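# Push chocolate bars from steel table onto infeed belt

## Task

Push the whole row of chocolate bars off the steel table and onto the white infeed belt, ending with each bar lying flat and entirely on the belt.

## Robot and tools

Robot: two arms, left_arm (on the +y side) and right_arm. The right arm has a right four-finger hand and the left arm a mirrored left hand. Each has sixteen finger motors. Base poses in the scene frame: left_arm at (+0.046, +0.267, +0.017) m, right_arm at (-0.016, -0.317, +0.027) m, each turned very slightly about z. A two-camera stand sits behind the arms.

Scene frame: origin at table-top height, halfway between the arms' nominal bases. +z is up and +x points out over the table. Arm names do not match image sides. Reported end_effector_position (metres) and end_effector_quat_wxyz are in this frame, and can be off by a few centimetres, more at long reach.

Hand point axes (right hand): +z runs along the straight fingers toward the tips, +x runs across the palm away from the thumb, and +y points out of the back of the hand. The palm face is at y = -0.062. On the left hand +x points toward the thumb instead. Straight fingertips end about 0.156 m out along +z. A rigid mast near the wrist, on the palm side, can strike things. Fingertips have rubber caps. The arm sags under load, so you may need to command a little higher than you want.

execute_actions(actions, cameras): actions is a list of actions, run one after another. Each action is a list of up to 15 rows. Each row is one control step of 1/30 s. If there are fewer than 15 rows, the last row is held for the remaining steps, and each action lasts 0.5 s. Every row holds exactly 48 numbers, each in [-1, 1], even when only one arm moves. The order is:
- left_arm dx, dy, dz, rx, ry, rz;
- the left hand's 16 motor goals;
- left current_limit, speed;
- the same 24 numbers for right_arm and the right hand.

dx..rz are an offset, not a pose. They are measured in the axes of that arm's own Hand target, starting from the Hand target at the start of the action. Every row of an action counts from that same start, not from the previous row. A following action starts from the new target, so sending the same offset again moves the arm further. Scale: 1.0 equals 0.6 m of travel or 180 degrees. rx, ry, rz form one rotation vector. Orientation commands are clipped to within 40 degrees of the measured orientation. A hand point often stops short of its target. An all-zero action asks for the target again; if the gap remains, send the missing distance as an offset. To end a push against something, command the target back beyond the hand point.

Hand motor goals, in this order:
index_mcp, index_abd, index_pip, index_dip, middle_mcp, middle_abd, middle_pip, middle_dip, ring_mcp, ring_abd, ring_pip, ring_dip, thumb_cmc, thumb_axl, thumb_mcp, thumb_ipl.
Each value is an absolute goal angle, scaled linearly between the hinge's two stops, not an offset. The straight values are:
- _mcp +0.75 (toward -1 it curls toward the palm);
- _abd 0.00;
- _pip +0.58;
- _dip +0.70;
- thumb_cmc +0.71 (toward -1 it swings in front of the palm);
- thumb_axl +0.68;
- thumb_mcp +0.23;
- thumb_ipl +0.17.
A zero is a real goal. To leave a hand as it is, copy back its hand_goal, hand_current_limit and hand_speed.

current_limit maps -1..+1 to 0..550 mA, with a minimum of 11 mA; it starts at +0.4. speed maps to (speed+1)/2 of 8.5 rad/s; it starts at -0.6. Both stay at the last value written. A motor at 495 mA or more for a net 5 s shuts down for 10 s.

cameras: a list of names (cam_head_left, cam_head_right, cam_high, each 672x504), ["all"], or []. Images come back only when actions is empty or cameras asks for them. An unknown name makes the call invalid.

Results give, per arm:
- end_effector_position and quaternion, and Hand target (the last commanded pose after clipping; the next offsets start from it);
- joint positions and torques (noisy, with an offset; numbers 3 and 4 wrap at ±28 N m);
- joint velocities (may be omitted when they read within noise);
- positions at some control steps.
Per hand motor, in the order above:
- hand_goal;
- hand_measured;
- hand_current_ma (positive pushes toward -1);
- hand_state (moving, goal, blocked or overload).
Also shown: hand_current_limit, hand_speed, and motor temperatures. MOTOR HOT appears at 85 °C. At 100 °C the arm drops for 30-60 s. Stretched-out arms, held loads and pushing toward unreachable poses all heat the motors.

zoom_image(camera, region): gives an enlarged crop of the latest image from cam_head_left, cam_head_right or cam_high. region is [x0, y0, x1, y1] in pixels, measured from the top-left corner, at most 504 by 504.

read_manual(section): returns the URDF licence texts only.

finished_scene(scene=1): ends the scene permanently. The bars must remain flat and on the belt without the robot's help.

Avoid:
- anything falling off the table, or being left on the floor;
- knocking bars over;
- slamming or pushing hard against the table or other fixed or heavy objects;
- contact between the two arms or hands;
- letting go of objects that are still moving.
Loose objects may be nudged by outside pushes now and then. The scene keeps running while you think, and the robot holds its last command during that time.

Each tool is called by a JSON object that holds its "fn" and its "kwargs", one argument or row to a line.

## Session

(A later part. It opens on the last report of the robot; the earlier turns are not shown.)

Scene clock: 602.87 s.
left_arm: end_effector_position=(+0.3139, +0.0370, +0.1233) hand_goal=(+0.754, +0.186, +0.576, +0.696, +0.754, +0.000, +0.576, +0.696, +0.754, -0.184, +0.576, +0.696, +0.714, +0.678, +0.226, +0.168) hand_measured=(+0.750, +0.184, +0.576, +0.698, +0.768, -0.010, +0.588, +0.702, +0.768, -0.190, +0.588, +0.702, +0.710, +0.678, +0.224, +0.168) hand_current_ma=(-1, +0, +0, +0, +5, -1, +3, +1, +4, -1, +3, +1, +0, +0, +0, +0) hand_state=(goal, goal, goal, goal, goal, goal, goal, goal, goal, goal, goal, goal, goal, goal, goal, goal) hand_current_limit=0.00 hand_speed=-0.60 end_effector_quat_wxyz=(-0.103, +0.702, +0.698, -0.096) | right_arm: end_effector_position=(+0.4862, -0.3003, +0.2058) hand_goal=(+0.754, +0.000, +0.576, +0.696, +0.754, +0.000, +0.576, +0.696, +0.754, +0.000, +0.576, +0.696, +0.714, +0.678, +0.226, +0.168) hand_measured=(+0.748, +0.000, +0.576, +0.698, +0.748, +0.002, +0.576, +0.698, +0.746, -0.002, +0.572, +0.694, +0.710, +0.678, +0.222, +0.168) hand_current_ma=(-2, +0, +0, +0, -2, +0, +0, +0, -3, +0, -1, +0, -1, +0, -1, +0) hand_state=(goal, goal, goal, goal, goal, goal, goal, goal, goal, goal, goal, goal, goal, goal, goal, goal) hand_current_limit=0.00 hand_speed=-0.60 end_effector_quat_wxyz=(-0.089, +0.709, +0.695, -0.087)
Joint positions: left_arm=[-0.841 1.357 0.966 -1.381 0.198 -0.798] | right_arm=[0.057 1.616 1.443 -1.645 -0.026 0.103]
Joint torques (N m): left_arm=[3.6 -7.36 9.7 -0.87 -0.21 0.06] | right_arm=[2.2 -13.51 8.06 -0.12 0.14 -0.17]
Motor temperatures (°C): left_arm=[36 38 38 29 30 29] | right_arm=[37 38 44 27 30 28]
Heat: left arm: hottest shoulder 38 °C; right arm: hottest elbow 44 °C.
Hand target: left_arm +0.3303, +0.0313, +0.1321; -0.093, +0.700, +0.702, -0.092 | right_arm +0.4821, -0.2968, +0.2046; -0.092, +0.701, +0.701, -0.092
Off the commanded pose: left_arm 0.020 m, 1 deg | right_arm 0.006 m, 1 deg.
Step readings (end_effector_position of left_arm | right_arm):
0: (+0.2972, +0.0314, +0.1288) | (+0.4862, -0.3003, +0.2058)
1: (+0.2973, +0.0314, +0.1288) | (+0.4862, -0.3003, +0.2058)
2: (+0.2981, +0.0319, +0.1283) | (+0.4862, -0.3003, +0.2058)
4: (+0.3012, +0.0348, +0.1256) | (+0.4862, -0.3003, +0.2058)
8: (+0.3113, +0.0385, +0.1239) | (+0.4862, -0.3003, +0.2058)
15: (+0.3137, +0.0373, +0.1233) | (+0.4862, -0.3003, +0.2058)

{"fn": "execute_actions", "kwargs": {
  "actions": [
    [[-0.01,0.0555,-0.0183,0,0,0,0.754,0.185,0.576,0.696,0.754,0,0.576,0.696,0.754,-0.185,0.576,0.696,0.714,0.678,0.226,0.168,0,-0.6,0,0,0,0,0,0,0.754,0,0.576,0.696,0.754,0,0.576,0.696,0.754,0,0.576,0.696,0.714,0.678,0.226,0.168,0,-0.6]]
  ],
  "cameras": ["cam_head_left", "cam_high"]
}}

{"fn": "zoom_image", "kwargs": {
  "camera": "cam_head_left",
  "region": [240, 240, 380, 350]
}}

{"fn": "zoom_image", "kwargs": {
  "camera": "cam_high",
  "region": [250, 170, 410, 310]
}}

Scene clock: 610.93 s.
left_arm: end_effector_position=(+0.3482, +0.0336, +0.1244) hand_goal=(+0.754, +0.186, +0.576, +0.696, +0.754, +0.000, +0.576, +0.696, +0.754, -0.184, +0.576, +0.696, +0.714, +0.678, +0.226, +0.168) hand_measured=(+0.750, +0.184, +0.576, +0.698, +0.760, +0.000, +0.582, +0.700, +0.768, -0.184, +0.588, +0.702, +0.710, +0.678, +0.224, +0.168) hand_current_ma=(-1, +0, +0, +0, +1, +0, +1, +0, +4, +0, +3, +1, +0, +0, +0, +0) hand_state=(goal, goal, goal, goal, goal, goal, goal, goal, goal, goal, goal, goal, goal, goal, goal, goal) hand_current_limit=0.00 hand_speed=-0.60 end_effector_quat_wxyz=(-0.106, +0.701, +0.699, -0.094) | right_arm: end_effector_position=(+0.4862, -0.3003, +0.2058) hand_goal=(+0.754, +0.000, +0.576, +0.696, +0.754, +0.000, +0.576, +0.696, +0.754, +0.000, +0.576, +0.696, +0.714, +0.678, +0.226, +0.168) hand_measured=(+0.748, +0.000, +0.576, +0.698, +0.748, +0.002, +0.576, +0.698, +0.746, -0.002, +0.572, +0.694, +0.710, +0.678, +0.222, +0.168) hand_current_ma=(-2, +0, +0, +0, -2, +0, +0, +0, -3, +0, -1, +0, -1, +0, -1, +0) hand_state=(goal, goal, goal, goal, goal, goal, goal, goal, goal, goal, goal, goal, goal, goal, goal, goal) hand_current_limit=0.00 hand_speed=-0.60 end_effector_quat_wxyz=(-0.089, +0.709, +0.695, -0.087)
Joint positions: left_arm=[-0.782 1.433 1.043 -1.401 0.182 -0.743] | right_arm=[0.057 1.616 1.443 -1.645 -0.026 0.103]
Joint torques (N m): left_arm=[3.37 -8.76 9.89 -0.94 -0.06 0.08] | right_arm=[1.49 -13.51 8.14 -0.1 0.18 -0.16]
Heat: left arm: hottest elbow 39 °C; right arm: hottest elbow 44 °C.
Hand target: left_arm +0.3654, +0.0254, +0.1341; -0.093, +0.700, +0.702, -0.093 | right_arm +0.4821, -0.2968, +0.2046; -0.092, +0.701, +0.701, -0.092
Off the commanded pose: left_arm 0.021 m, 2 deg | right_arm 0.006 m, 1 deg.
Step readings (end_effector_position of left_arm | right_arm):
0: (+0.3139, +0.0370, +0.1233) | (+0.4862, -0.3003, +0.2058)
1: (+0.3142, +0.0368, +0.1235) | (+0.4862, -0.3003, +0.2058)
2: (+0.3153, +0.0369, +0.1237) | (+0.4862, -0.3003, +0.2058)
4: (+0.3237, +0.0366, +0.1248) | (+0.4862, -0.3003, +0.2058)
8: (+0.3423, +0.0353, +0.1243) | (+0.4862, -0.3003, +0.2058)
15: (+0.3479, +0.0340, +0.1242) | (+0.4862, -0.3003, +0.2058)
Images, in order (width x height): cam_head_left 672x504, cam_high 672x504.

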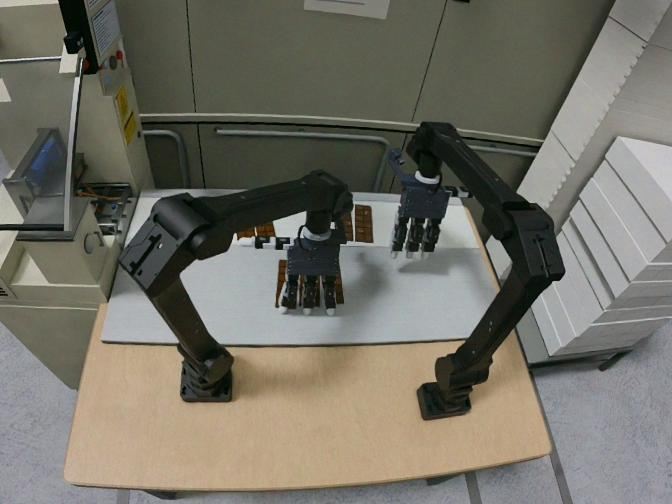

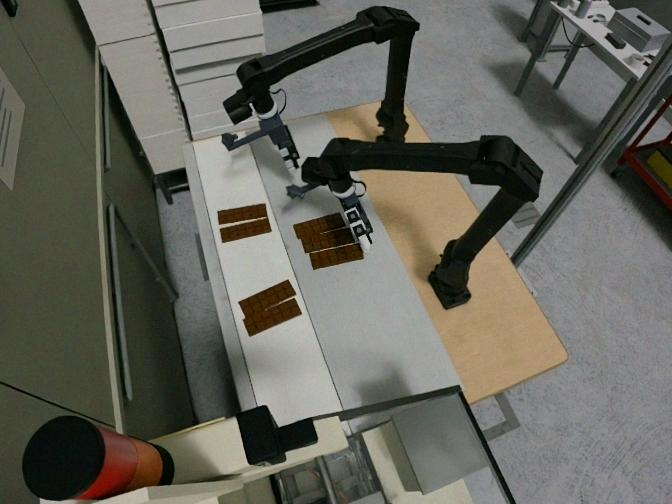

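Scaled by 3.600 from the camera's 672x504 image, which has a finer 960x720 frame.

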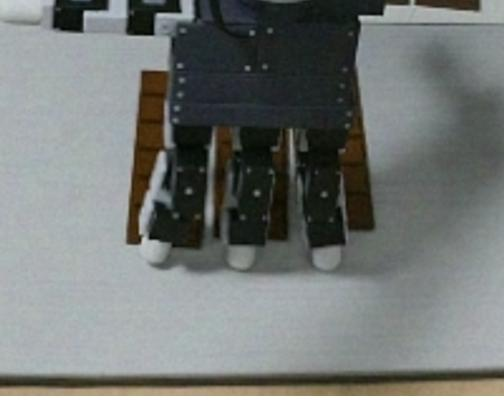

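Scaled by 3.150 from the camera's 672x504 image, which has a finer 960x720 frame.

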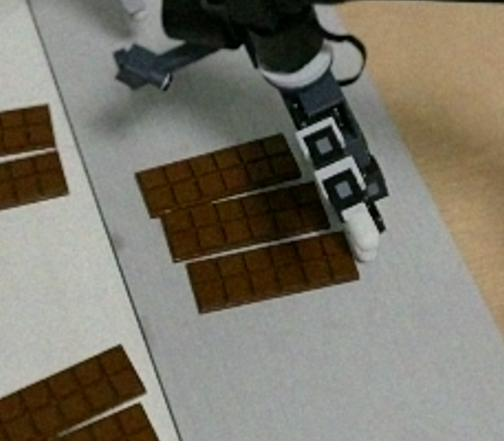

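{"fn": "execute_actions", "kwargs": {
  "actions": [
    [[-0.015,0.0479,-0.0146,0,0,0,0.754,0.185,0.576,0.696,0.754,0,0.576,0.696,0.754,-0.185,0.576,0.696,0.714,0.678,0.226,0.168,0,-0.6,0,0,0,0,0,0,0.754,0,0.576,0.696,0.754,0,0.576,0.696,0.754,0,0.576,0.696,0.714,0.678,0.226,0.168,0,-0.6]],
    [[0,0.0479,-0.0146,0,0,0,0.754,0.185,0.576,0.696,0.754,0,0.576,0.696,0.754,-0.185,0.576,0.696,0.714,0.678,0.226,0.168,0,-0.6,0,0,0,0,0,0,0.754,0,0.576,0.696,0.754,0,0.576,0.696,0.754,0,0.576,0.696,0.714,0.678,0.226,0.168,0,-0.6]]
  ],
  "cameras": ["cam_head_left", "cam_high"]
}}

{"fn": "zoom_image", "kwargs": {
  "camera": "cam_head_left",
  "region": [240, 220, 380, 330]
}}

{"fn": "zoom_image", "kwargs": {
  "camera": "cam_high",
  "region": [250, 170, 410, 310]
}}

Scene clock: 622.90 s.
left_arm: end_effector_position=(+0.4067, +0.0250, +0.1269) hand_goal=(+0.754, +0.186, +0.576, +0.696, +0.754, +0.000, +0.576, +0.696, +0.754, -0.184, +0.576, +0.696, +0.714, +0.678, +0.226, +0.168) hand_measured=(+0.760, +0.186, +0.580, +0.700, +0.758, +0.000, +0.580, +0.700, +0.754, -0.184, +0.580, +0.700, +0.710, +0.678, +0.224, +0.168) hand_current_ma=(+1, +0, +0, +0, +0, +0, +0, +0, +0, +0, +0, +0, +0, +0, +0, +0) hand_state=(goal, goal, goal, goal, goal, goal, goal, goal, goal, goal, goal, goal, goal, goal, goal, goal) hand_current_limit=0.00 hand_speed=-0.60 end_effector_quat_wxyz=(-0.109, +0.698, +0.702, -0.094) | right_arm: end_effector_position=(+0.4862, -0.3003, +0.2058) hand_goal=(+0.754, +0.000, +0.576, +0.696, +0.754, +0.000, +0.576, +0.696, +0.754, +0.000, +0.576, +0.696, +0.714, +0.678, +0.226, +0.168) hand_measured=(+0.748, +0.000, +0.576, +0.698, +0.748, +0.002, +0.576, +0.698, +0.746, -0.002, +0.572, +0.694, +0.710, +0.678, +0.222, +0.168) hand_current_ma=(-2, +0, +0, +0, -2, +0, +0, +0, -3, +0, -1, +0, -1, +0, -1, +0) hand_state=(goal, goal, goal, goal, goal, goal, goal, goal, goal, goal, goal, goal, goal, goal, goal, goal) hand_current_limit=0.00 hand_speed=-0.60 end_effector_quat_wxyz=(-0.089, +0.709, +0.695, -0.087)
Joint positions: left_arm=[-0.702 1.561 1.192 -1.439 0.165 -0.671] | right_arm=[0.057 1.616 1.443 -1.645 -0.026 0.103]
Joint torques (N m): left_arm=[3.19 -10.7 10.15 -0.69 -0.04 0.12] | right_arm=[1.96 -13.68 8.08 -0.02 0.18 -0.16]
Heat: left arm: hottest elbow 39 °C; right arm: hottest elbow 43 °C.
Hand target: left_arm +0.4256, +0.0165, +0.1360; -0.093, +0.700, +0.702, -0.092 | right_arm +0.4821, -0.2968, +0.2046; -0.092, +0.701, +0.701, -0.092
Off the commanded pose: left_arm 0.023 m, 2 deg | right_arm 0.006 m, 1 deg.
Step readings (end_effector_position of left_arm | right_arm):
0: (+0.3482, +0.0336, +0.1244) | (+0.4862, -0.3003, +0.2058)
1: (+0.3485, +0.0334, +0.1245) | (+0.4862, -0.3003, +0.2058)
2: (+0.3495, +0.0332, +0.1246) | (+0.4862, -0.3003, +0.2058)
4: (+0.3566, +0.0305, +0.1257) | (+0.4862, -0.3003, +0.2058)
8: (+0.3720, +0.0259, +0.1254) | (+0.4862, -0.3003, +0.2058)
15: (+0.3758, +0.0248, +0.1253) | (+0.4862, -0.3003, +0.2058)
16: (+0.3760, +0.0248, +0.1253) | (+0.4862, -0.3003, +0.2058)
17: (+0.3769, +0.0245, +0.1255) | (+0.4862, -0.3003, +0.2058)
19: (+0.3826, +0.0239, +0.1259) | (+0.4862, -0.3003, +0.2058)
23: (+0.3996, +0.0242, +0.1262) | (+0.4862, -0.3003, +0.2058)
30: (+0.4065, +0.0253, +0.1269) | (+0.4862, -0.3003, +0.2058)
Images, in order (width x height): cam_head_left 672x504, cam_high 672x504.

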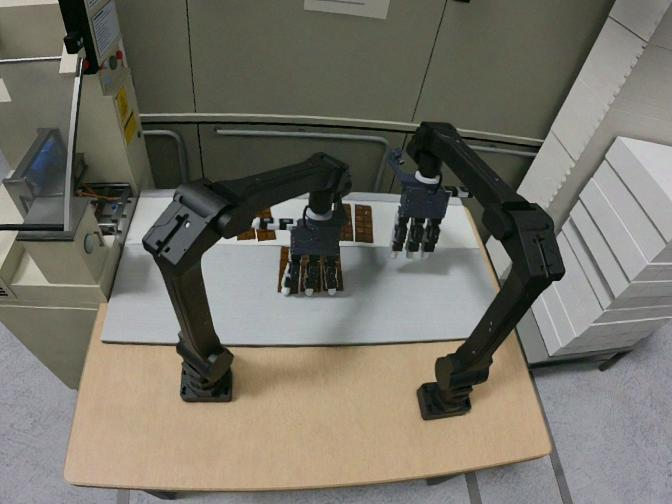

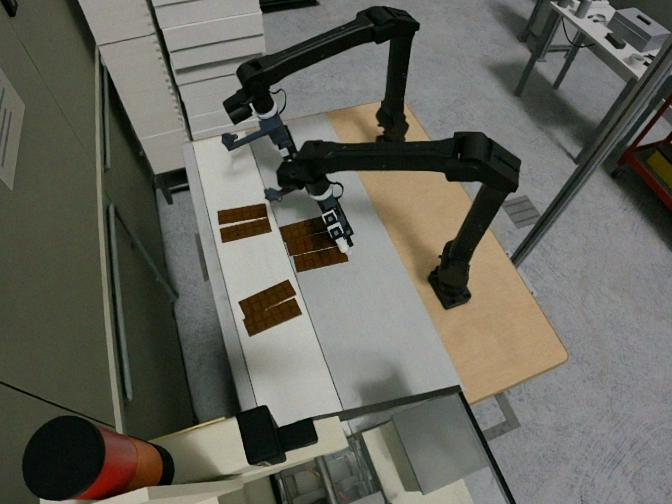

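Scaled by 3.600 from the camera's 672x504 image, which has a finer 960x720 frame.

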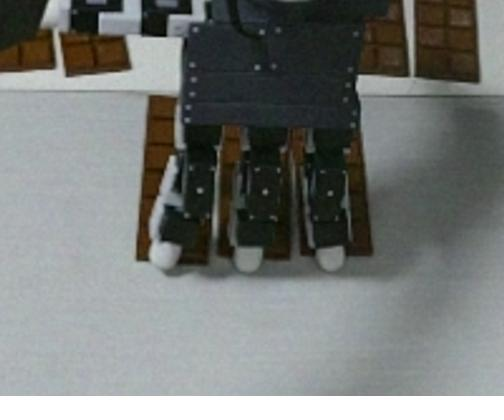

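Scaled by 3.150 from the camera's 672x504 image, which has a finer 960x720 frame.

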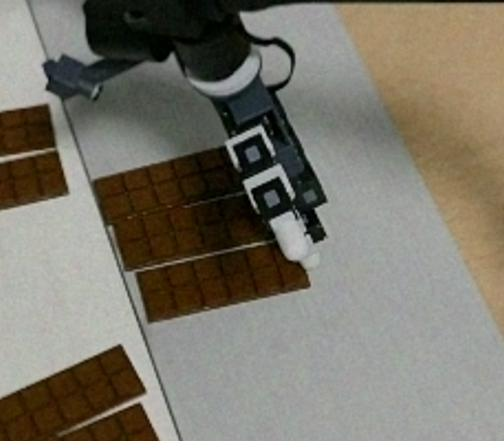

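{"fn": "execute_actions", "kwargs": {
  "actions": [
    [[-0.005,0.0644,-0.0173,0,0,0,0.754,0.185,0.576,0.696,0.754,0,0.576,0.696,0.754,-0.185,0.576,0.696,0.714,0.678,0.226,0.168,0,-0.6,0,0,0,0,0,0,0.754,0,0.576,0.696,0.754,0,0.576,0.696,0.754,0,0.576,0.696,0.714,0.678,0.226,0.168,0,-0.6]],
    [[-0.002,0.0644,-0.0173,0,0,0,0.754,0.185,0.576,0.696,0.754,0,0.576,0.696,0.754,-0.185,0.576,0.696,0.714,0.678,0.226,0.168,0,-0.6,0,0,0,0,0,0,0.754,0,0.576,0.696,0.754,0,0.576,0.696,0.754,0,0.576,0.696,0.714,0.678,0.226,0.168,0,-0.6]]
  ],
  "cameras": ["cam_head_left", "cam_high"]
}}

{"fn": "zoom_image", "kwargs": {
  "camera": "cam_head_left",
  "region": [240, 200, 380, 310]
}}

{"fn": "zoom_image", "kwargs": {
  "camera": "cam_high",
  "region": [200, 170, 360, 310]
}}

Scene clock: 636.47 s.
left_arm: end_effector_position=(+0.4761, +0.0178, +0.1268) hand_goal=(+0.754, +0.186, +0.576, +0.696, +0.754, +0.000, +0.576, +0.696, +0.754, -0.184, +0.576, +0.696, +0.714, +0.678, +0.226, +0.168) hand_measured=(+0.774, +0.188, +0.588, +0.704, +0.762, +0.000, +0.582, +0.700, +0.794, -0.176, +0.608, +0.712, +0.710, +0.678, +0.224, +0.168) hand_current_ma=(+8, +0, +3, +1, +1, +0, +1, +0, +32, +1, +19, +5, +0, +0, +0, +0) hand_state=(goal, goal, goal, goal, goal, goal, goal, goal, blocked, goal, blocked, goal, goal, goal, goal, goal) hand_current_limit=0.00 hand_speed=-0.60 end_effector_quat_wxyz=(-0.119, +0.703, +0.694, -0.101) | right_arm: end_effector_position=(+0.4862, -0.3003, +0.2058) hand_goal=(+0.754, +0.000, +0.576, +0.696, +0.754, +0.000, +0.576, +0.696, +0.754, +0.000, +0.576, +0.696, +0.714, +0.678, +0.226, +0.168) hand_measured=(+0.748, +0.000, +0.576, +0.698, +0.748, +0.002, +0.576, +0.698, +0.746, -0.002, +0.572, +0.694, +0.710, +0.678, +0.222, +0.168) hand_current_ma=(-2, +0, +0, +0, -2, +0, +0, +0, -3, +0, -1, +0, -1, +0, -1, +0) hand_state=(goal, goal, goal, goal, goal, goal, goal, goal, goal, goal, goal, goal, goal, goal, goal, goal) hand_current_limit=0.00 hand_speed=-0.60 end_effector_quat_wxyz=(-0.089, +0.709, +0.695, -0.087)
Joint positions: left_arm=[-0.618 1.723 1.396 -1.519 0.151 -0.568] | right_arm=[0.057 1.616 1.443 -1.645 -0.026 0.103]
Joint torques (N m): left_arm=[3.9 -12.81 10.89 -0.05 -0.25 0.01] | right_arm=[1.73 -13.92 8.09 -0.01 0.15 -0.14]
Heat: left arm: hottest elbow 40 °C; right arm: hottest elbow 43 °C.
Hand target: left_arm +0.5055, +0.0126, +0.1360; -0.093, +0.700, +0.702, -0.093 | right_arm +0.4821, -0.2968, +0.2046; -0.092, +0.701, +0.701, -0.092
Off the commanded pose: left_arm 0.031 m, 3 deg | right_arm 0.006 m, 1 deg.
Step readings (end_effector_position of left_arm | right_arm):
0: (+0.4067, +0.0250, +0.1269) | (+0.4862, -0.3003, +0.2058)
1: (+0.4068, +0.0250, +0.1268) | (+0.4862, -0.3003, +0.2058)
2: (+0.4092, +0.0251, +0.1275) | (+0.4862, -0.3003, +0.2058)
4: (+0.4157, +0.0227, +0.1282) | (+0.4862, -0.3003, +0.2058)
8: (+0.4368, +0.0198, +0.1287) | (+0.4862, -0.3003, +0.2058)
15: (+0.4449, +0.0205, +0.1287) | (+0.4862, -0.3003, +0.2058)
16: (+0.4452, +0.0203, +0.1288) | (+0.4862, -0.3003, +0.2058)
17: (+0.4470, +0.0202, +0.1293) | (+0.4862, -0.3003, +0.2058)
19: (+0.4538, +0.0180, +0.1297) | (+0.4862, -0.3003, +0.2058)
23: (+0.4716, +0.0170, +0.1282) | (+0.4862, -0.3003, +0.2058)
30: (+0.4757, +0.0182, +0.1269) | (+0.4862, -0.3003, +0.2058)
Images, in order (width x height): cam_head_left 672x504, cam_high 672x504.

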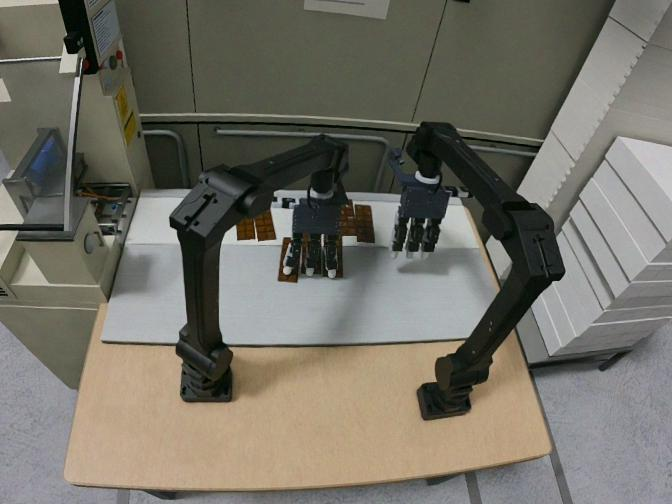

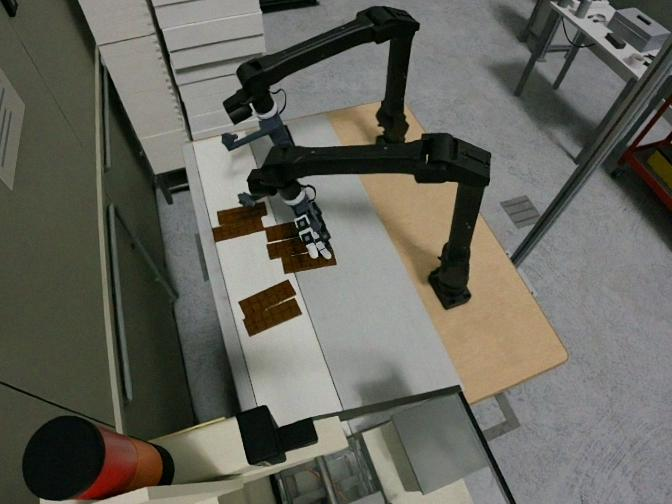

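Scaled by 3.600 from the camera's 672x504 image, which has a finer 960x720 frame.

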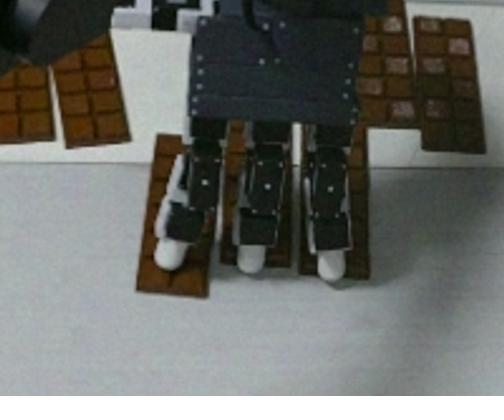

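Scaled by 3.150 from the camera's 672x504 image, which has a finer 960x720 frame.

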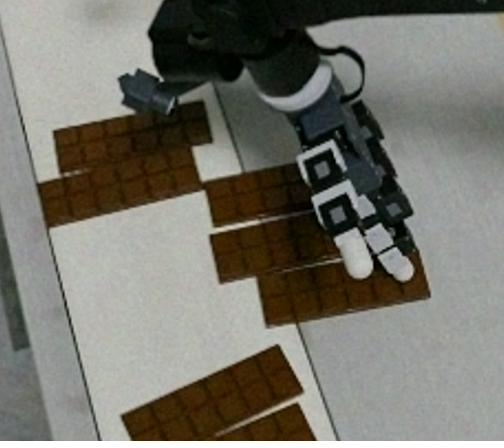

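{"fn": "execute_actions", "kwargs": {
  "actions": [
    [[0,-0.0742,-0.0837,0,0,0,0.754,0.185,0.576,0.696,0.754,0,0.576,0.696,0.754,-0.185,0.576,0.696,0.714,0.678,0.226,0.168,0,-0.6,0,0,0,0,0,0,0.754,0,0.576,0.696,0.754,0,0.576,0.696,0.754,0,0.576,0.696,0.714,0.678,0.226,0.168,0,-0.6]],
    [[0.2,-0.0742,-0.0837,0,0,0,0.754,0,0.576,0.696,0.754,0,0.576,0.696,0.754,0,0.576,0.696,0.714,0.678,0.226,0.168,0,-0.6,0,0,0,0,0,0,0.754,0,0.576,0.696,0.754,0,0.576,0.696,0.754,0,0.576,0.696,0.714,0.678,0.226,0.168,0,-0.6]]
  ],
  "cameras": ["all"]
}}

{"fn": "zoom_image", "kwargs": {
  "camera": "cam_head_left",
  "region": [225, 180, 395, 300]
}}

{"fn": "zoom_image", "kwargs": {
  "camera": "cam_high",
  "region": [190, 180, 350, 340]
}}

{"fn": "zoom_image", "kwargs": {
  "camera": "cam_head_right",
  "region": [225, 180, 395, 300]
}}

Scene clock: 704.37 s.
left_arm: end_effector_position=(+0.4458, +0.1289, +0.2629) hand_goal=(+0.754, +0.000, +0.576, +0.696, +0.754, +0.000, +0.576, +0.696, +0.754, +0.000, +0.576, +0.696, +0.714, +0.678, +0.226, +0.168) hand_measured=(+0.750, +0.004, +0.578, +0.698, +0.752, +0.000, +0.578, +0.698, +0.752, -0.002, +0.578, +0.698, +0.710, +0.678, +0.224, +0.168) hand_current_ma=(+0, +0, +0, +0, +0, +0, +0, +0, +0, +0, +0, +0, +0, +0, +0, +0) hand_state=(goal, goal, goal, goal, goal, goal, goal, goal, goal, goal, goal, goal, goal, goal, goal, goal) hand_current_limit=0.00 hand_speed=-0.60 end_effector_quat_wxyz=(-0.046, +0.701, +0.708, -0.068) | right_arm: end_effector_position=(+0.4862, -0.3003, +0.2058) hand_goal=(+0.754, +0.000, +0.576, +0.696, +0.754, +0.000, +0.576, +0.696, +0.754, +0.000, +0.576, +0.696, +0.714, +0.678, +0.226, +0.168) hand_measured=(+0.748, +0.000, +0.576, +0.698, +0.748, +0.002, +0.576, +0.698, +0.746, -0.002, +0.572, +0.694, +0.710, +0.678, +0.222, +0.168) hand_current_ma=(-2, +0, +0, +0, -2, +0, +0, +0, -3, +0, -1, +0, -1, +0, -1, +0) hand_state=(goal, goal, goal, goal, goal, goal, goal, goal, goal, goal, goal, goal, goal, goal, goal, goal) hand_current_limit=0.00 hand_speed=-0.60 end_effector_quat_wxyz=(-0.089, +0.709, +0.695, -0.087)
Joint positions: left_arm=[-0.441 1.353 1.327 -1.68 0.095 -0.428] | right_arm=[0.057 1.616 1.443 -1.645 -0.026 0.103]
Joint torques (N m): left_arm=[3.02 -9 6.83 -0.61 0.07 0.1] | right_arm=[1.61 -13.63 8.27 -0.1 0.19 -0.19]
Heat: left arm: hottest elbow 41 °C; right arm: hottest elbow 41 °C.
Hand target: left_arm +0.4453, +0.1323, +0.2562; -0.093, +0.700, +0.702, -0.093 | right_arm +0.4821, -0.2968, +0.2046; -0.092, +0.701, +0.701, -0.092
Off the commanded pose: left_arm 0.008 m, 6 deg | right_arm 0.006 m, 1 deg.
joint sent to its limit (left arm) — joint 4 (wrist pitch), lower limit. The joint targets are off in orientation, not in position.
Step readings (end_effector_position of left_arm | right_arm):
0: (+0.4761, +0.0177, +0.1268) | (+0.4862, -0.3003, +0.2058)
1: (+0.4761, +0.0178, +0.1269) | (+0.4862, -0.3003, +0.2058)
2: (+0.4750, +0.0185, +0.1277) | (+0.4862, -0.3003, +0.2058)
4: (+0.4728, +0.0202, +0.1319) | (+0.4862, -0.3003, +0.2058)
8: (+0.4681, +0.0243, +0.1542) | (+0.4862, -0.3003, +0.2058)
15: (+0.4696, +0.0239, +0.1845) | (+0.4862, -0.3003, +0.2058)
16: (+0.4698, +0.0239, +0.1850) | (+0.4862, -0.3003, +0.2058)
17: (+0.4695, +0.0261, +0.1862) | (+0.4862, -0.3003, +0.2058)
19: (+0.4646, +0.0401, +0.1912) | (+0.4862, -0.3003, +0.2058)
23: (+0.4521, +0.0965, +0.2242) | (+0.4862, -0.3003, +0.2058)
30: (+0.4481, +0.1300, +0.2732) | (+0.4862, -0.3003, +0.2058)

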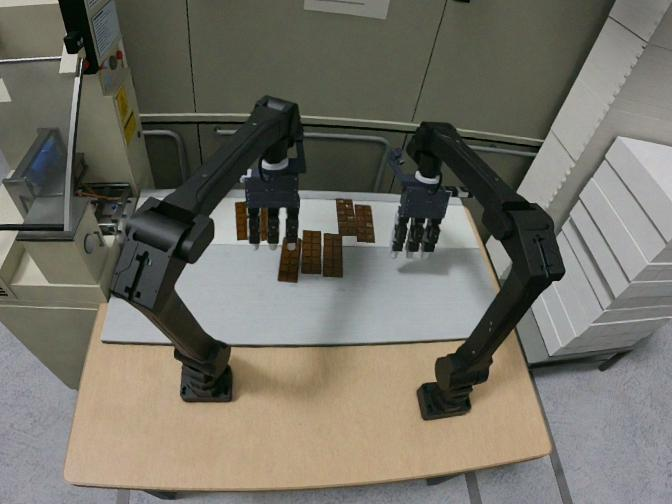

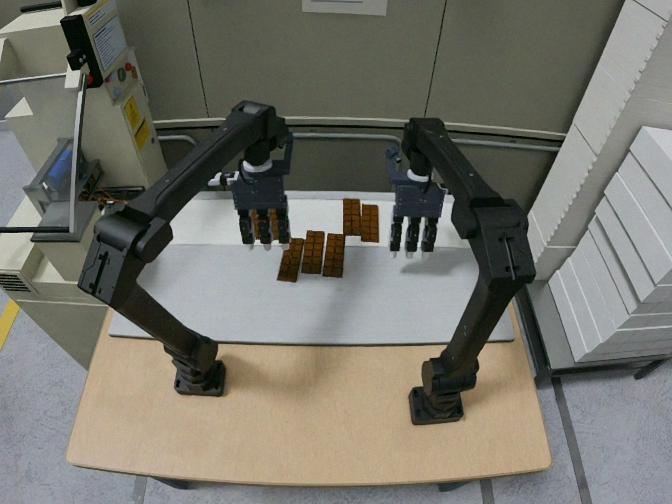

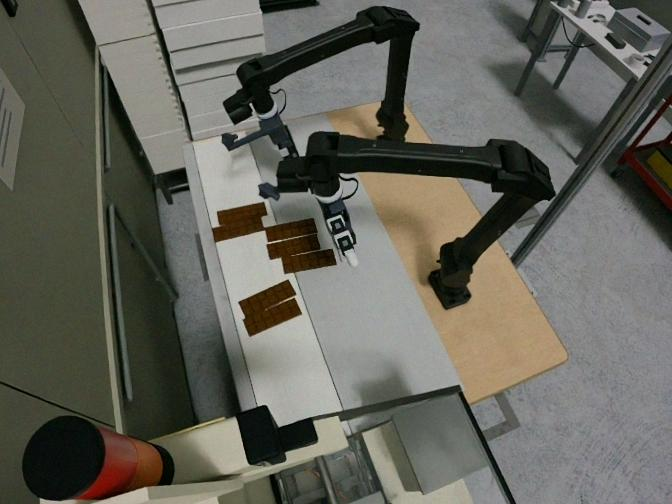

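Scaled by 2.965 from the camera's 672x504 image, which has a finer 960x720 frame.

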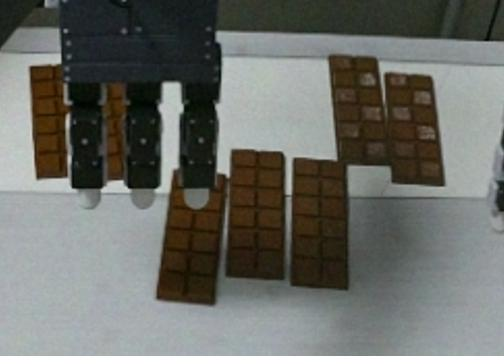

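Scaled by 3.150 from the camera's 672x504 image, which has a finer 960x720 frame.

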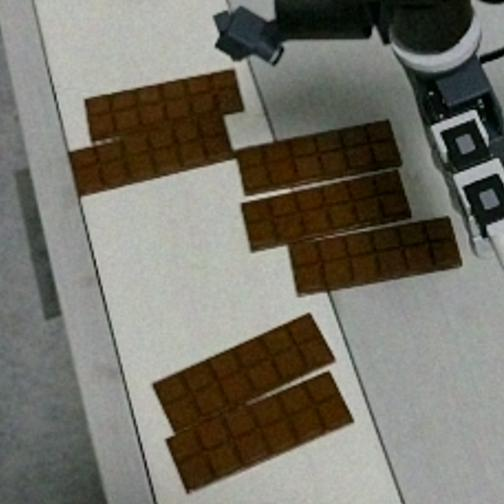

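Scaled by 2.965 from the camera's 672x504 image, which has a finer 960x720 frame.

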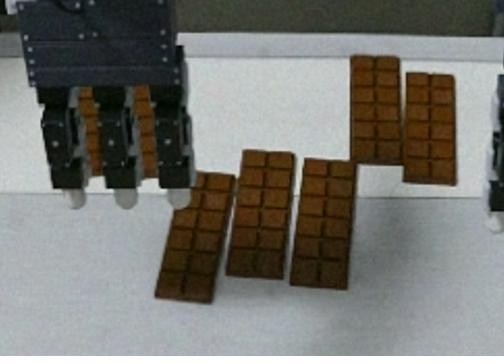

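{"fn": "execute_actions", "kwargs": {
  "actions": [
    [[-0.085,0.1258,-0.0285,-0.111,0,0,0.754,0,0.576,0.696,0.754,0,0.576,0.696,0.754,0,0.576,0.696,0.714,0.678,0.226,0.168,0,-0.6,0,0,0,0,0,0,0.754,0,0.576,0.696,0.754,0,0.576,0.696,0.754,0,0.576,0.696,0.714,0.678,0.226,0.168,0,-0.6]],
    [[-0.085,0.128,0.0162,-0.111,0,0,0.754,0,0.576,0.696,0.754,0,0.576,0.696,0.754,0,0.576,0.696,0.714,0.678,0.226,0.168,0,-0.6,0,0,0,0,0,0,0.754,0,0.576,0.696,0.754,0,0.576,0.696,0.754,0,0.576,0.696,0.714,0.678,0.226,0.168,0,-0.6]],
    [[-0.03,0.0287,0.0962,0,0,0,0.754,0,0.576,0.696,0.754,0,0.576,0.696,0.754,0,0.576,0.696,0.714,0.678,0.226,0.168,0,-0.6,0,0,0,0,0,0,0.754,0,0.576,0.696,0.754,0,0.576,0.696,0.754,0,0.576,0.696,0.714,0.678,0.226,0.168,0,-0.6]]
  ],
  "cameras": ["all"]
}}

{"fn": "zoom_image", "kwargs": {
  "camera": "cam_head_left",
  "region": [225, 170, 395, 290]
}}

{"fn": "zoom_image", "kwargs": {
  "camera": "cam_high",
  "region": [180, 150, 340, 310]
}}

{"fn": "zoom_image", "kwargs": {
  "camera": "cam_head_right",
  "region": [225, 170, 395, 290]
}}

Scene clock: 773.70 s.
left_arm: end_effector_position=(+0.6242, +0.0176, +0.1806) hand_goal=(+0.754, +0.000, +0.576, +0.696, +0.754, +0.000, +0.576, +0.696, +0.754, +0.000, +0.576, +0.696, +0.714, +0.678, +0.226, +0.168) hand_measured=(+0.756, +0.002, +0.578, +0.698, +0.756, +0.000, +0.578, +0.698, +0.756, +0.000, +0.578, +0.698, +0.716, +0.678, +0.224, +0.168) hand_current_ma=(+0, +0, +0, +0, +0, +0, +0, +0, +0, +0, +0, +0, +0, +0, +0, +0) hand_state=(goal, goal, goal, goal, goal, goal, goal, goal, goal, goal, goal, goal, goal, goal, goal, goal) hand_current_limit=0.00 hand_speed=-0.60 end_effector_quat_wxyz=(+0.126, +0.695, +0.693, +0.146) | right_arm: end_effector_position=(+0.4862, -0.3003, +0.2058) hand_goal=(+0.754, +0.000, +0.576, +0.696, +0.754, +0.000, +0.576, +0.696, +0.754, +0.000, +0.576, +0.696, +0.714, +0.678, +0.226, +0.168) hand_measured=(+0.748, +0.000, +0.576, +0.698, +0.748, +0.002, +0.576, +0.698, +0.746, -0.002, +0.572, +0.694, +0.710, +0.678, +0.222, +0.168) hand_current_ma=(-2, +0, +0, +0, -2, +0, +0, +0, -3, +0, -1, +0, -1, +0, -1, +0) hand_state=(goal, goal, goal, goal, goal, goal, goal, goal, goal, goal, goal, goal, goal, goal, goal, goal) hand_current_limit=0.00 hand_speed=-0.60 end_effector_quat_wxyz=(-0.089, +0.709, +0.695, -0.087)
Joint positions: left_arm=[-0.583 1.691 1.327 -0.89 -0.227 -0.526] | right_arm=[0.057 1.616 1.443 -1.645 -0.026 0.103]
Joint torques (N m): left_arm=[2.84 -16.09 10.52 1.22 -0.32 0.16] | right_arm=[2.02 -13.68 8.17 -0.2 0.18 -0.2]
Heat: left arm: hottest shoulder 37 °C; right arm: hottest elbow 41 °C.
Hand target: left_arm +0.6402, +0.0127, +0.2048; +0.152, +0.690, +0.691, +0.153 | right_arm +0.4821, -0.2968, +0.2046; -0.092, +0.701, +0.701, -0.092
Off the commanded pose: left_arm 0.029 m, 3 deg | right_arm 0.006 m, 1 deg.
Step readings (end_effector_position of left_arm | right_arm):
0: (+0.4458, +0.1288, +0.2629) | (+0.4862, -0.3003, +0.2058)
1: (+0.4464, +0.1290, +0.2629) | (+0.4862, -0.3003, +0.2058)
2: (+0.4513, +0.1295, +0.2640) | (+0.4862, -0.3003, +0.2058)
4: (+0.4695, +0.1253, +0.2666) | (+0.4862, -0.3003, +0.2058)
8: (+0.4996, +0.1005, +0.2596) | (+0.4862, -0.3003, +0.2058)
15: (+0.5138, +0.0877, +0.2415) | (+0.4862, -0.3003, +0.2058)
16: (+0.5148, +0.0880, +0.2420) | (+0.4862, -0.3003, +0.2058)
17: (+0.5214, +0.0878, +0.2458) | (+0.4862, -0.3003, +0.2058)
19: (+0.5436, +0.0810, +0.2570) | (+0.4862, -0.3003, +0.2058)
23: (+0.5774, +0.0529, +0.2690) | (+0.4862, -0.3003, +0.2058)
30: (+0.5971, +0.0345, +0.2562) | (+0.4862, -0.3003, +0.2058)
31: (+0.5982, +0.0341, +0.2549) | (+0.4862, -0.3003, +0.2058)
32: (+0.6003, +0.0328, +0.2536) | (+0.4862, -0.3003, +0.2058)
34: (+0.6074, +0.0283, +0.2487) | (+0.4862, -0.3003, +0.2058)
38: (+0.6199, +0.0204, +0.2165) | (+0.4862, -0.3003, +0.2058)
45: (+0.6237, +0.0179, +0.1795) | (+0.4862, -0.3003, +0.2058)

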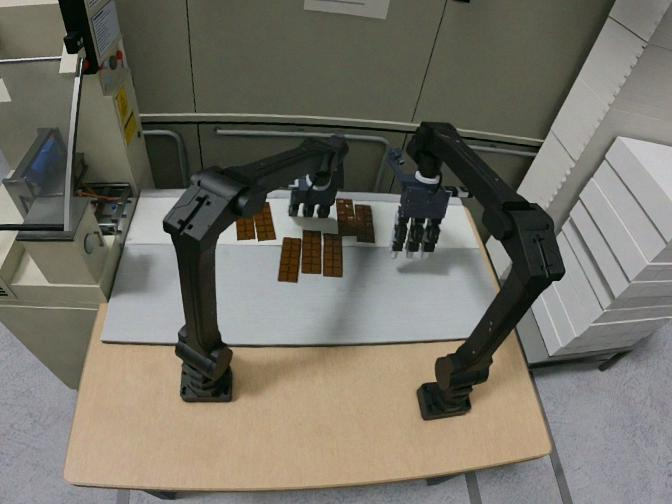

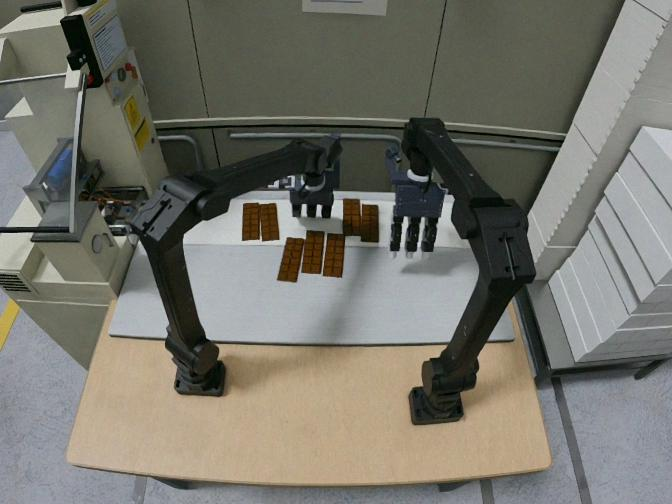

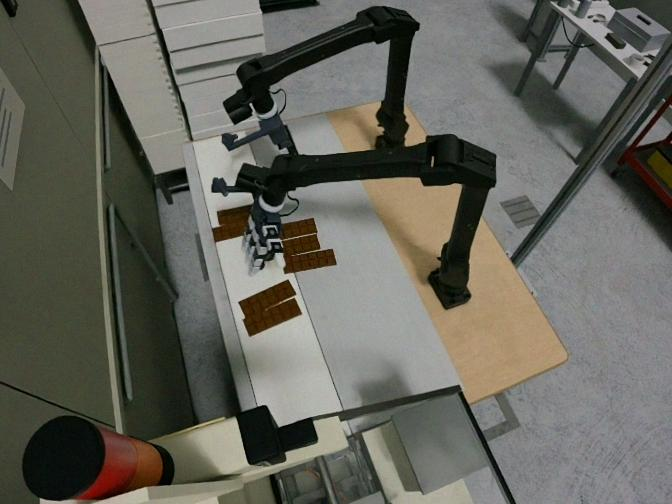

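Scaled by 2.965 from the camera's 672x504 image, which has a finer 960x720 frame.

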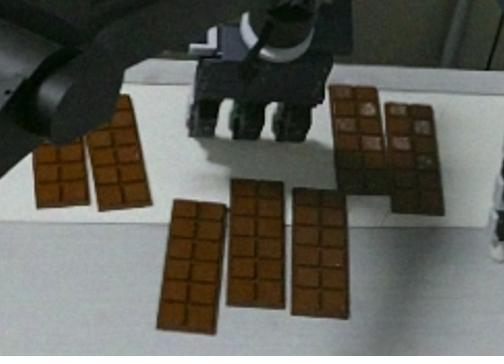

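Scaled by 3.150 from the camera's 672x504 image, which has a finer 960x720 frame.

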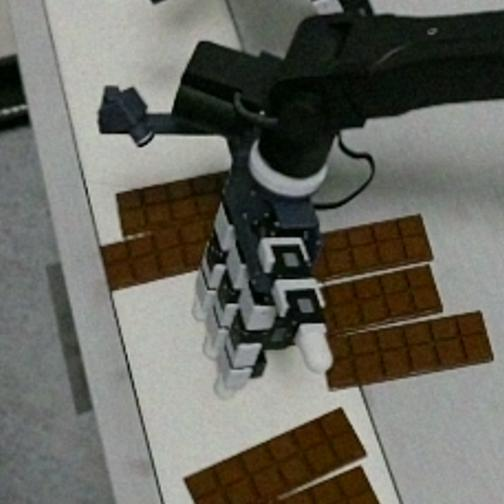

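Scaled by 2.965 from the camera's 672x504 image, which has a finer 960x720 frame.

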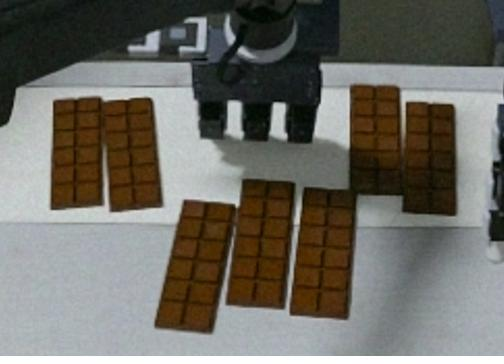

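{"fn": "execute_actions", "kwargs": {
  "actions": [
    [[-0.0583,0.0227,0.0106,0,0,0,0.754,0,0.576,0.696,0.754,0,0.576,0.696,0.754,0,0.576,0.696,0.714,0.678,0.226,0.168,0,-0.6,0,0,0,0,0,0,0.754,0,0.576,0.696,0.754,0,0.576,0.696,0.754,0,0.576,0.696,0.714,0.678,0.226,0.168,0,-0.6]]
  ],
  "cameras": ["cam_head_right", "cam_high", "cam_head_left"]
}}

{"fn": "zoom_image", "kwargs": {
  "camera": "cam_high",
  "region": [180, 150, 340, 310]
}}

{"fn": "zoom_image", "kwargs": {
  "camera": "cam_head_right",
  "region": [225, 170, 395, 290]
}}

Scene clock: 788.53 s.
left_arm: end_effector_position=(+0.6442, -0.0068, +0.1892) hand_goal=(+0.754, +0.000, +0.576, +0.696, +0.754, +0.000, +0.576, +0.696, +0.754, +0.000, +0.576, +0.696, +0.714, +0.678, +0.226, +0.168) hand_measured=(+0.756, +0.002, +0.578, +0.698, +0.756, +0.000, +0.578, +0.698, +0.756, +0.000, +0.578, +0.698, +0.716, +0.678, +0.224, +0.168) hand_current_ma=(+0, +0, +0, +0, +0, +0, +0, +0, +0, +0, +0, +0, +0, +0, +0, +0) hand_state=(goal, goal, goal, goal, goal, goal, goal, goal, goal, goal, goal, goal, goal, goal, goal, goal) hand_current_limit=0.00 hand_speed=-0.60 end_effector_quat_wxyz=(+0.137, +0.692, +0.693, +0.150) | right_arm: end_effector_position=(+0.4862, -0.3003, +0.2058) hand_goal=(+0.754, +0.000, +0.576, +0.696, +0.754, +0.000, +0.576, +0.696, +0.754, +0.000, +0.576, +0.696, +0.714, +0.678, +0.226, +0.168) hand_measured=(+0.748, +0.000, +0.576, +0.698, +0.748, +0.002, +0.576, +0.698, +0.746, -0.002, +0.572, +0.694, +0.710, +0.678, +0.222, +0.168) hand_current_ma=(-2, +0, +0, +0, -2, +0, +0, +0, -3, +0, -1, +0, -1, +0, -1, +0) hand_state=(goal, goal, goal, goal, goal, goal, goal, goal, goal, goal, goal, goal, goal, goal, goal, goal) hand_current_limit=0.00 hand_speed=-0.60 end_effector_quat_wxyz=(-0.089, +0.709, +0.695, -0.087)
Joint positions: left_arm=[-0.602 1.75 1.421 -0.905 -0.238 -0.545] | right_arm=[0.057 1.616 1.443 -1.645 -0.026 0.103]
Joint torques (N m): left_arm=[1.44 -15.33 11.64 0.4 -0.38 -0.03] | right_arm=[1.61 -13.16 8.16 -0.12 0.14 -0.16]
Heat: left arm: hottest shoulder 38 °C; right arm: hottest elbow 41 °C.
Hand target: left_arm +0.6553, -0.0223, +0.2047; +0.152, +0.690, +0.691, +0.153 | right_arm +0.4821, -0.2968, +0.2046; -0.092, +0.701, +0.701, -0.092
Off the commanded pose: left_arm 0.025 m, 2 deg | right_arm 0.006 m, 1 deg.
Step readings (end_effector_position of left_arm | right_arm):
0: (+0.6242, +0.0175, +0.1806) | (+0.4862, -0.3003, +0.2058)
1: (+0.6242, +0.0175, +0.1806) | (+0.4862, -0.3003, +0.2058)
2: (+0.6247, +0.0173, +0.1813) | (+0.4862, -0.3003, +0.2058)
4: (+0.6293, +0.0140, +0.1846) | (+0.4862, -0.3003, +0.2058)
8: (+0.6427, +0.0019, +0.1931) | (+0.4862, -0.3003, +0.2058)
15: (+0.6448, -0.0067, +0.1922) | (+0.4862, -0.3003, +0.2058)

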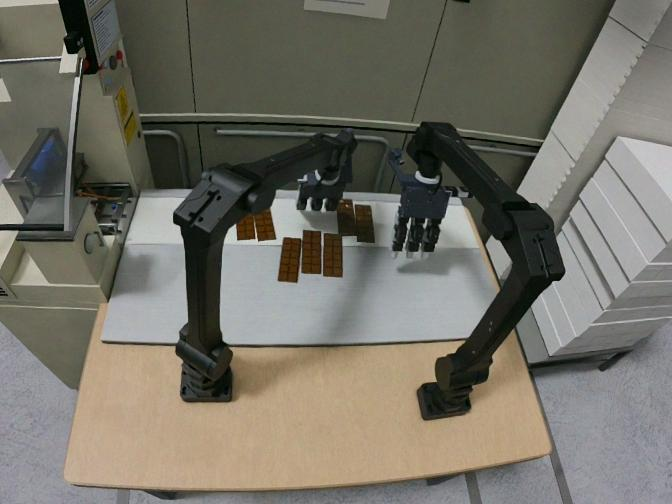

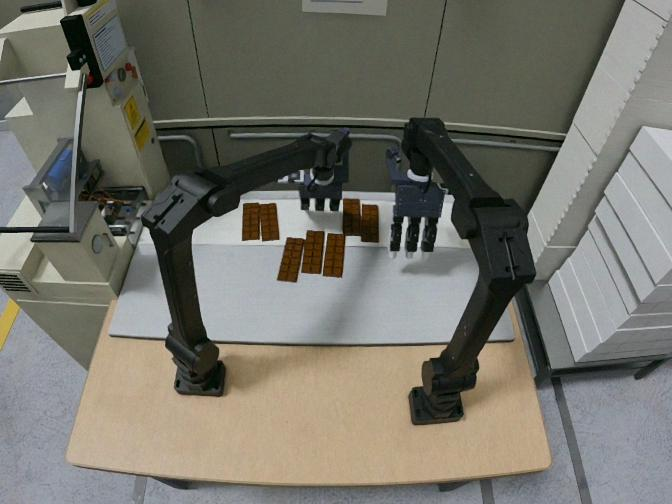

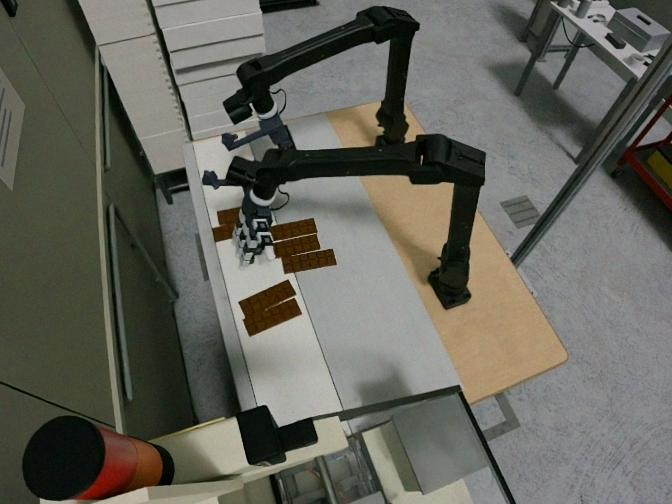

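Scaled by 3.150 from the camera's 672x504 image, which has a finer 960x720 frame.

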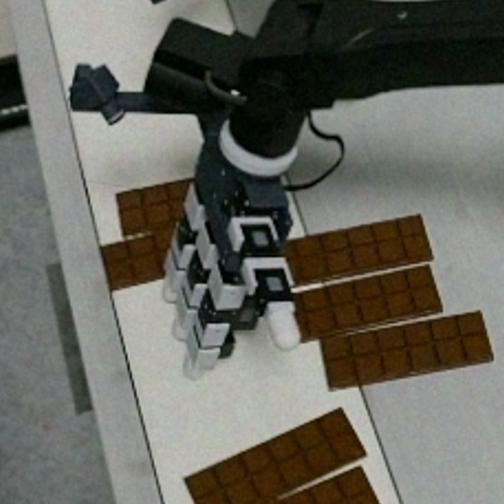

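Scaled by 2.965 from the camera's 672x504 image, which has a finer 960x720 frame.

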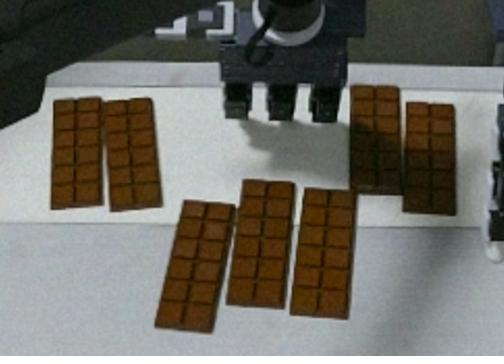

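{"fn": "execute_actions", "kwargs": {
  "actions": [
    [[0.01,-0.0085,0.0181,0,0,0,0.754,0,0.576,0.696,0.754,0,0.576,0.696,0.754,0,0.576,0.696,0.714,0.678,0.226,0.168,0,-0.6,0,0,0,0,0,0,0.754,0,0.576,0.696,0.754,0,0.576,0.696,0.754,0,0.576,0.696,0.714,0.678,0.226,0.168,0,-0.6]]
  ]
}}

Scene clock: 795.97 s.
left_arm: end_effector_position=(+0.6466, -0.0082, +0.1908) hand_goal=(+0.754, +0.000, +0.576, +0.696, +0.754, +0.000, +0.576, +0.696, +0.754, +0.000, +0.576, +0.696, +0.714, +0.678, +0.226, +0.168) hand_measured=(+0.756, +0.002, +0.578, +0.698, +0.756, +0.000, +0.578, +0.698, +0.756, +0.000, +0.578, +0.698, +0.716, +0.678, +0.224, +0.168) hand_current_ma=(+0, +0, +0, +0, +0, +0, +0, +0, +0, +0, +0, +0, +0, +0, +0, +0) hand_state=(goal, goal, goal, goal, goal, goal, goal, goal, goal, goal, goal, goal, goal, goal, goal, goal) hand_current_limit=0.00 hand_speed=-0.60 end_effector_quat_wxyz=(+0.143, +0.691, +0.693, +0.152) | right_arm: end_effector_position=(+0.4862, -0.3003, +0.2058) hand_goal=(+0.754, +0.000, +0.576, +0.696, +0.754, +0.000, +0.576, +0.696, +0.754, +0.000, +0.576, +0.696, +0.714, +0.678, +0.226, +0.168) hand_measured=(+0.748, +0.000, +0.576, +0.698, +0.748, +0.002, +0.576, +0.698, +0.746, -0.002, +0.572, +0.694, +0.710, +0.678, +0.222, +0.168) hand_current_ma=(-2, +0, +0, +0, -2, +0, +0, +0, -3, +0, -1, +0, -1, +0, -1, +0) hand_state=(goal, goal, goal, goal, goal, goal, goal, goal, goal, goal, goal, goal, goal, goal, goal, goal) hand_current_limit=0.00 hand_speed=-0.60 end_effector_quat_wxyz=(-0.089, +0.709, +0.695, -0.087)
Joint positions: left_arm=[-0.602 1.751 1.422 -0.892 -0.238 -0.546] | right_arm=[0.057 1.616 1.443 -1.645 -0.026 0.103]
Joint torques (N m): left_arm=[2.08 -15.33 9.54 1.28 -0.28 0.07] | right_arm=[1.61 -13.92 8.23 -0.14 0.15 -0.16]
Heat: left arm: hottest elbow 39 °C; right arm: hottest elbow 41 °C.
Hand target: left_arm +0.6553, -0.0162, +0.1926; +0.152, +0.690, +0.691, +0.153 | right_arm +0.4821, -0.2968, +0.2046; -0.092, +0.701, +0.701, -0.092
Off the commanded pose: left_arm 0.012 m, 1 deg | right_arm 0.006 m, 1 deg.
Step readings (end_effector_position of left_arm | right_arm):
0: (+0.6445, -0.0069, +0.1898) | (+0.4862, -0.3003, +0.2058)
1: (+0.6445, -0.0069, +0.1898) | (+0.4862, -0.3003, +0.2058)
2: (+0.6445, -0.0069, +0.1898) | (+0.4862, -0.3003, +0.2058)
4: (+0.6446, -0.0070, +0.1899) | (+0.4862, -0.3003, +0.2058)
8: (+0.6458, -0.0077, +0.1907) | (+0.4862, -0.3003, +0.2058)
15: (+0.6465, -0.0082, +0.1910) | (+0.4862, -0.3003, +0.2058)

{"fn": "execute_actions", "kwargs": {
  "actions": [
    [[0.01,-0.0085,0.0181,0,0,0,0.754,0,0.576,0.696,0.754,0,0.576,0.696,0.754,0,0.576,0.696,0.714,0.678,0.226,0.168,0,-0.6,0,0,0,0,0,0,0.754,0,0.576,0.696,0.754,0,0.576,0.696,0.754,0,0.576,0.696,0.714,0.678,0.226,0.168,0,-0.6]]
  ]
}}

Scene clock: 800.30 s.
left_arm: end_effector_position=(+0.6520, -0.0122, +0.1943) hand_goal=(+0.754, +0.000, +0.576, +0.696, +0.754, +0.000, +0.576, +0.696, +0.754, +0.000, +0.576, +0.696, +0.714, +0.678, +0.226, +0.168) hand_measured=(+0.756, +0.002, +0.578, +0.698, +0.756, +0.000, +0.578, +0.698, +0.756, +0.000, +0.578, +0.698, +0.716, +0.678, +0.224, +0.168) hand_current_ma=(+0, +0, +0, +0, +0, +0, +0, +0, +0, +0, +0, +0, +0, +0, +0, +0) hand_state=(goal, goal, goal, goal, goal, goal, goal, goal, goal, goal, goal, goal, goal, goal, goal, goal) hand_current_limit=0.00 hand_speed=-0.60 end_effector_quat_wxyz=(+0.158, +0.688, +0.692, +0.154) | right_arm: end_effector_position=(+0.4862, -0.3003, +0.2058) hand_goal=(+0.754, +0.000, +0.576, +0.696, +0.754, +0.000, +0.576, +0.696, +0.754, +0.000, +0.576, +0.696, +0.714, +0.678, +0.226, +0.168) hand_measured=(+0.748, +0.000, +0.576, +0.698, +0.748, +0.002, +0.576, +0.698, +0.746, -0.002, +0.572, +0.694, +0.710, +0.678, +0.222, +0.168) hand_current_ma=(-2, +0, +0, +0, -2, +0, +0, +0, -3, +0, -1, +0, -1, +0, -1, +0) hand_state=(goal, goal, goal, goal, goal, goal, goal, goal, goal, goal, goal, goal, goal, goal, goal, goal) hand_current_limit=0.00 hand_speed=-0.60 end_effector_quat_wxyz=(-0.089, +0.709, +0.695, -0.087)
Joint positions: left_arm=[-0.602 1.753 1.422 -0.858 -0.236 -0.545] | right_arm=[0.057 1.616 1.443 -1.645 -0.026 0.103]
Joint torques (N m): left_arm=[2.78 -15.33 7.36 1.4 -0.24 0.16] | right_arm=[1.96 -14.15 8.23 -0.27 0.16 -0.19]
Heat: left arm: hottest elbow 39 °C; right arm: hottest elbow 41 °C.
Hand target: left_arm +0.6552, -0.0102, +0.1808; +0.152, +0.690, +0.691, +0.153 | right_arm +0.4821, -0.2968, +0.2046; -0.092, +0.701, +0.701, -0.092
Off the commanded pose: left_arm 0.014 m, 1 deg | right_arm 0.006 m, 1 deg.
Step readings (end_effector_position of left_arm | right_arm):
0: (+0.6466, -0.0082, +0.1908) | (+0.4862, -0.3003, +0.2058)
1: (+0.6467, -0.0083, +0.1908) | (+0.4862, -0.3003, +0.2058)
2: (+0.6470, -0.0086, +0.1911) | (+0.4862, -0.3003, +0.2058)
4: (+0.6487, -0.0098, +0.1921) | (+0.4862, -0.3003, +0.2058)
8: (+0.6512, -0.0116, +0.1936) | (+0.4862, -0.3003, +0.2058)
15: (+0.6519, -0.0122, +0.1942) | (+0.4862, -0.3003, +0.2058)

{"fn": "execute_actions", "kwargs": {
  "actions": [
    [[0.005,-0.0099,0.0211,0,0,0,0.754,0,0.576,0.696,0.754,0,0.576,0.696,0.754,0,0.576,0.696,0.714,0.678,0.226,0.168,0,-0.6,0,0,0,0,0,0,0.754,0,0.576,0.696,0.754,0,0.576,0.696,0.754,0,0.576,0.696,0.714,0.678,0.226,0.168,0,-0.6]]
  ]
}}

Scene clock: 807.50 s.
left_arm: end_effector_position=(+0.6516, -0.0128, +0.1796) hand_goal=(+0.754, +0.000, +0.576, +0.696, +0.754, +0.000, +0.576, +0.696, +0.754, +0.000, +0.576, +0.696, +0.714, +0.678, +0.226, +0.168) hand_measured=(+0.756, +0.002, +0.578, +0.698, +0.756, +0.000, +0.578, +0.698, +0.756, +0.002, +0.576, +0.698, +0.716, +0.678, +0.224, +0.168) hand_current_ma=(+0, +0, +0, +0, +0, +0, +0, +0, +0, +0, +0, +0, +0, +0, +0, +0) hand_state=(goal, goal, goal, goal, goal, goal, goal, goal, goal, goal, goal, goal, goal, goal, goal, goal) hand_current_limit=0.00 hand_speed=-0.60 end_effector_quat_wxyz=(+0.159, +0.689, +0.690, +0.153) | right_arm: end_effector_position=(+0.4862, -0.3003, +0.2058) hand_goal=(+0.754, +0.000, +0.576, +0.696, +0.754, +0.000, +0.576, +0.696, +0.754, +0.000, +0.576, +0.696, +0.714, +0.678, +0.226, +0.168) hand_measured=(+0.748, +0.000, +0.576, +0.698, +0.748, +0.002, +0.576, +0.698, +0.746, -0.002, +0.572, +0.694, +0.710, +0.678, +0.222, +0.168) hand_current_ma=(-2, +0, +0, +0, -2, +0, +0, +0, -3, +0, -1, +0, -1, +0, -1, +0) hand_state=(goal, goal, goal, goal, goal, goal, goal, goal, goal, goal, goal, goal, goal, goal, goal, goal) hand_current_limit=0.00 hand_speed=-0.60 end_effector_quat_wxyz=(-0.089, +0.709, +0.695, -0.087)
Joint positions: left_arm=[-0.602 1.765 1.398 -0.821 -0.234 -0.541] | right_arm=[0.057 1.616 1.443 -1.645 -0.026 0.103]
Joint torques (N m): left_arm=[3.02 -15.27 7.05 1.4 -0.26 0.15] | right_arm=[1.79 -13.22 8.13 -0.2 0.18 -0.18]
Heat: left arm: hottest elbow 39 °C; right arm: hottest elbow 41 °C.
Hand target: left_arm +0.6552, -0.0073, +0.1667; +0.152, +0.690, +0.691, +0.153 | right_arm +0.4821, -0.2968, +0.2046; -0.092, +0.701, +0.701, -0.092
Off the commanded pose: left_arm 0.014 m, 1 deg | right_arm 0.006 m, 1 deg.
Step readings (end_effector_position of left_arm | right_arm):
0: (+0.6520, -0.0122, +0.1943) | (+0.4862, -0.3003, +0.2058)
1: (+0.6520, -0.0123, +0.1941) | (+0.4862, -0.3003, +0.2058)
2: (+0.6522, -0.0124, +0.1940) | (+0.4862, -0.3003, +0.2058)
4: (+0.6527, -0.0130, +0.1927) | (+0.4862, -0.3003, +0.2058)
8: (+0.6516, -0.0124, +0.1856) | (+0.4862, -0.3003, +0.2058)
15: (+0.6514, -0.0126, +0.1794) | (+0.4862, -0.3003, +0.2058)


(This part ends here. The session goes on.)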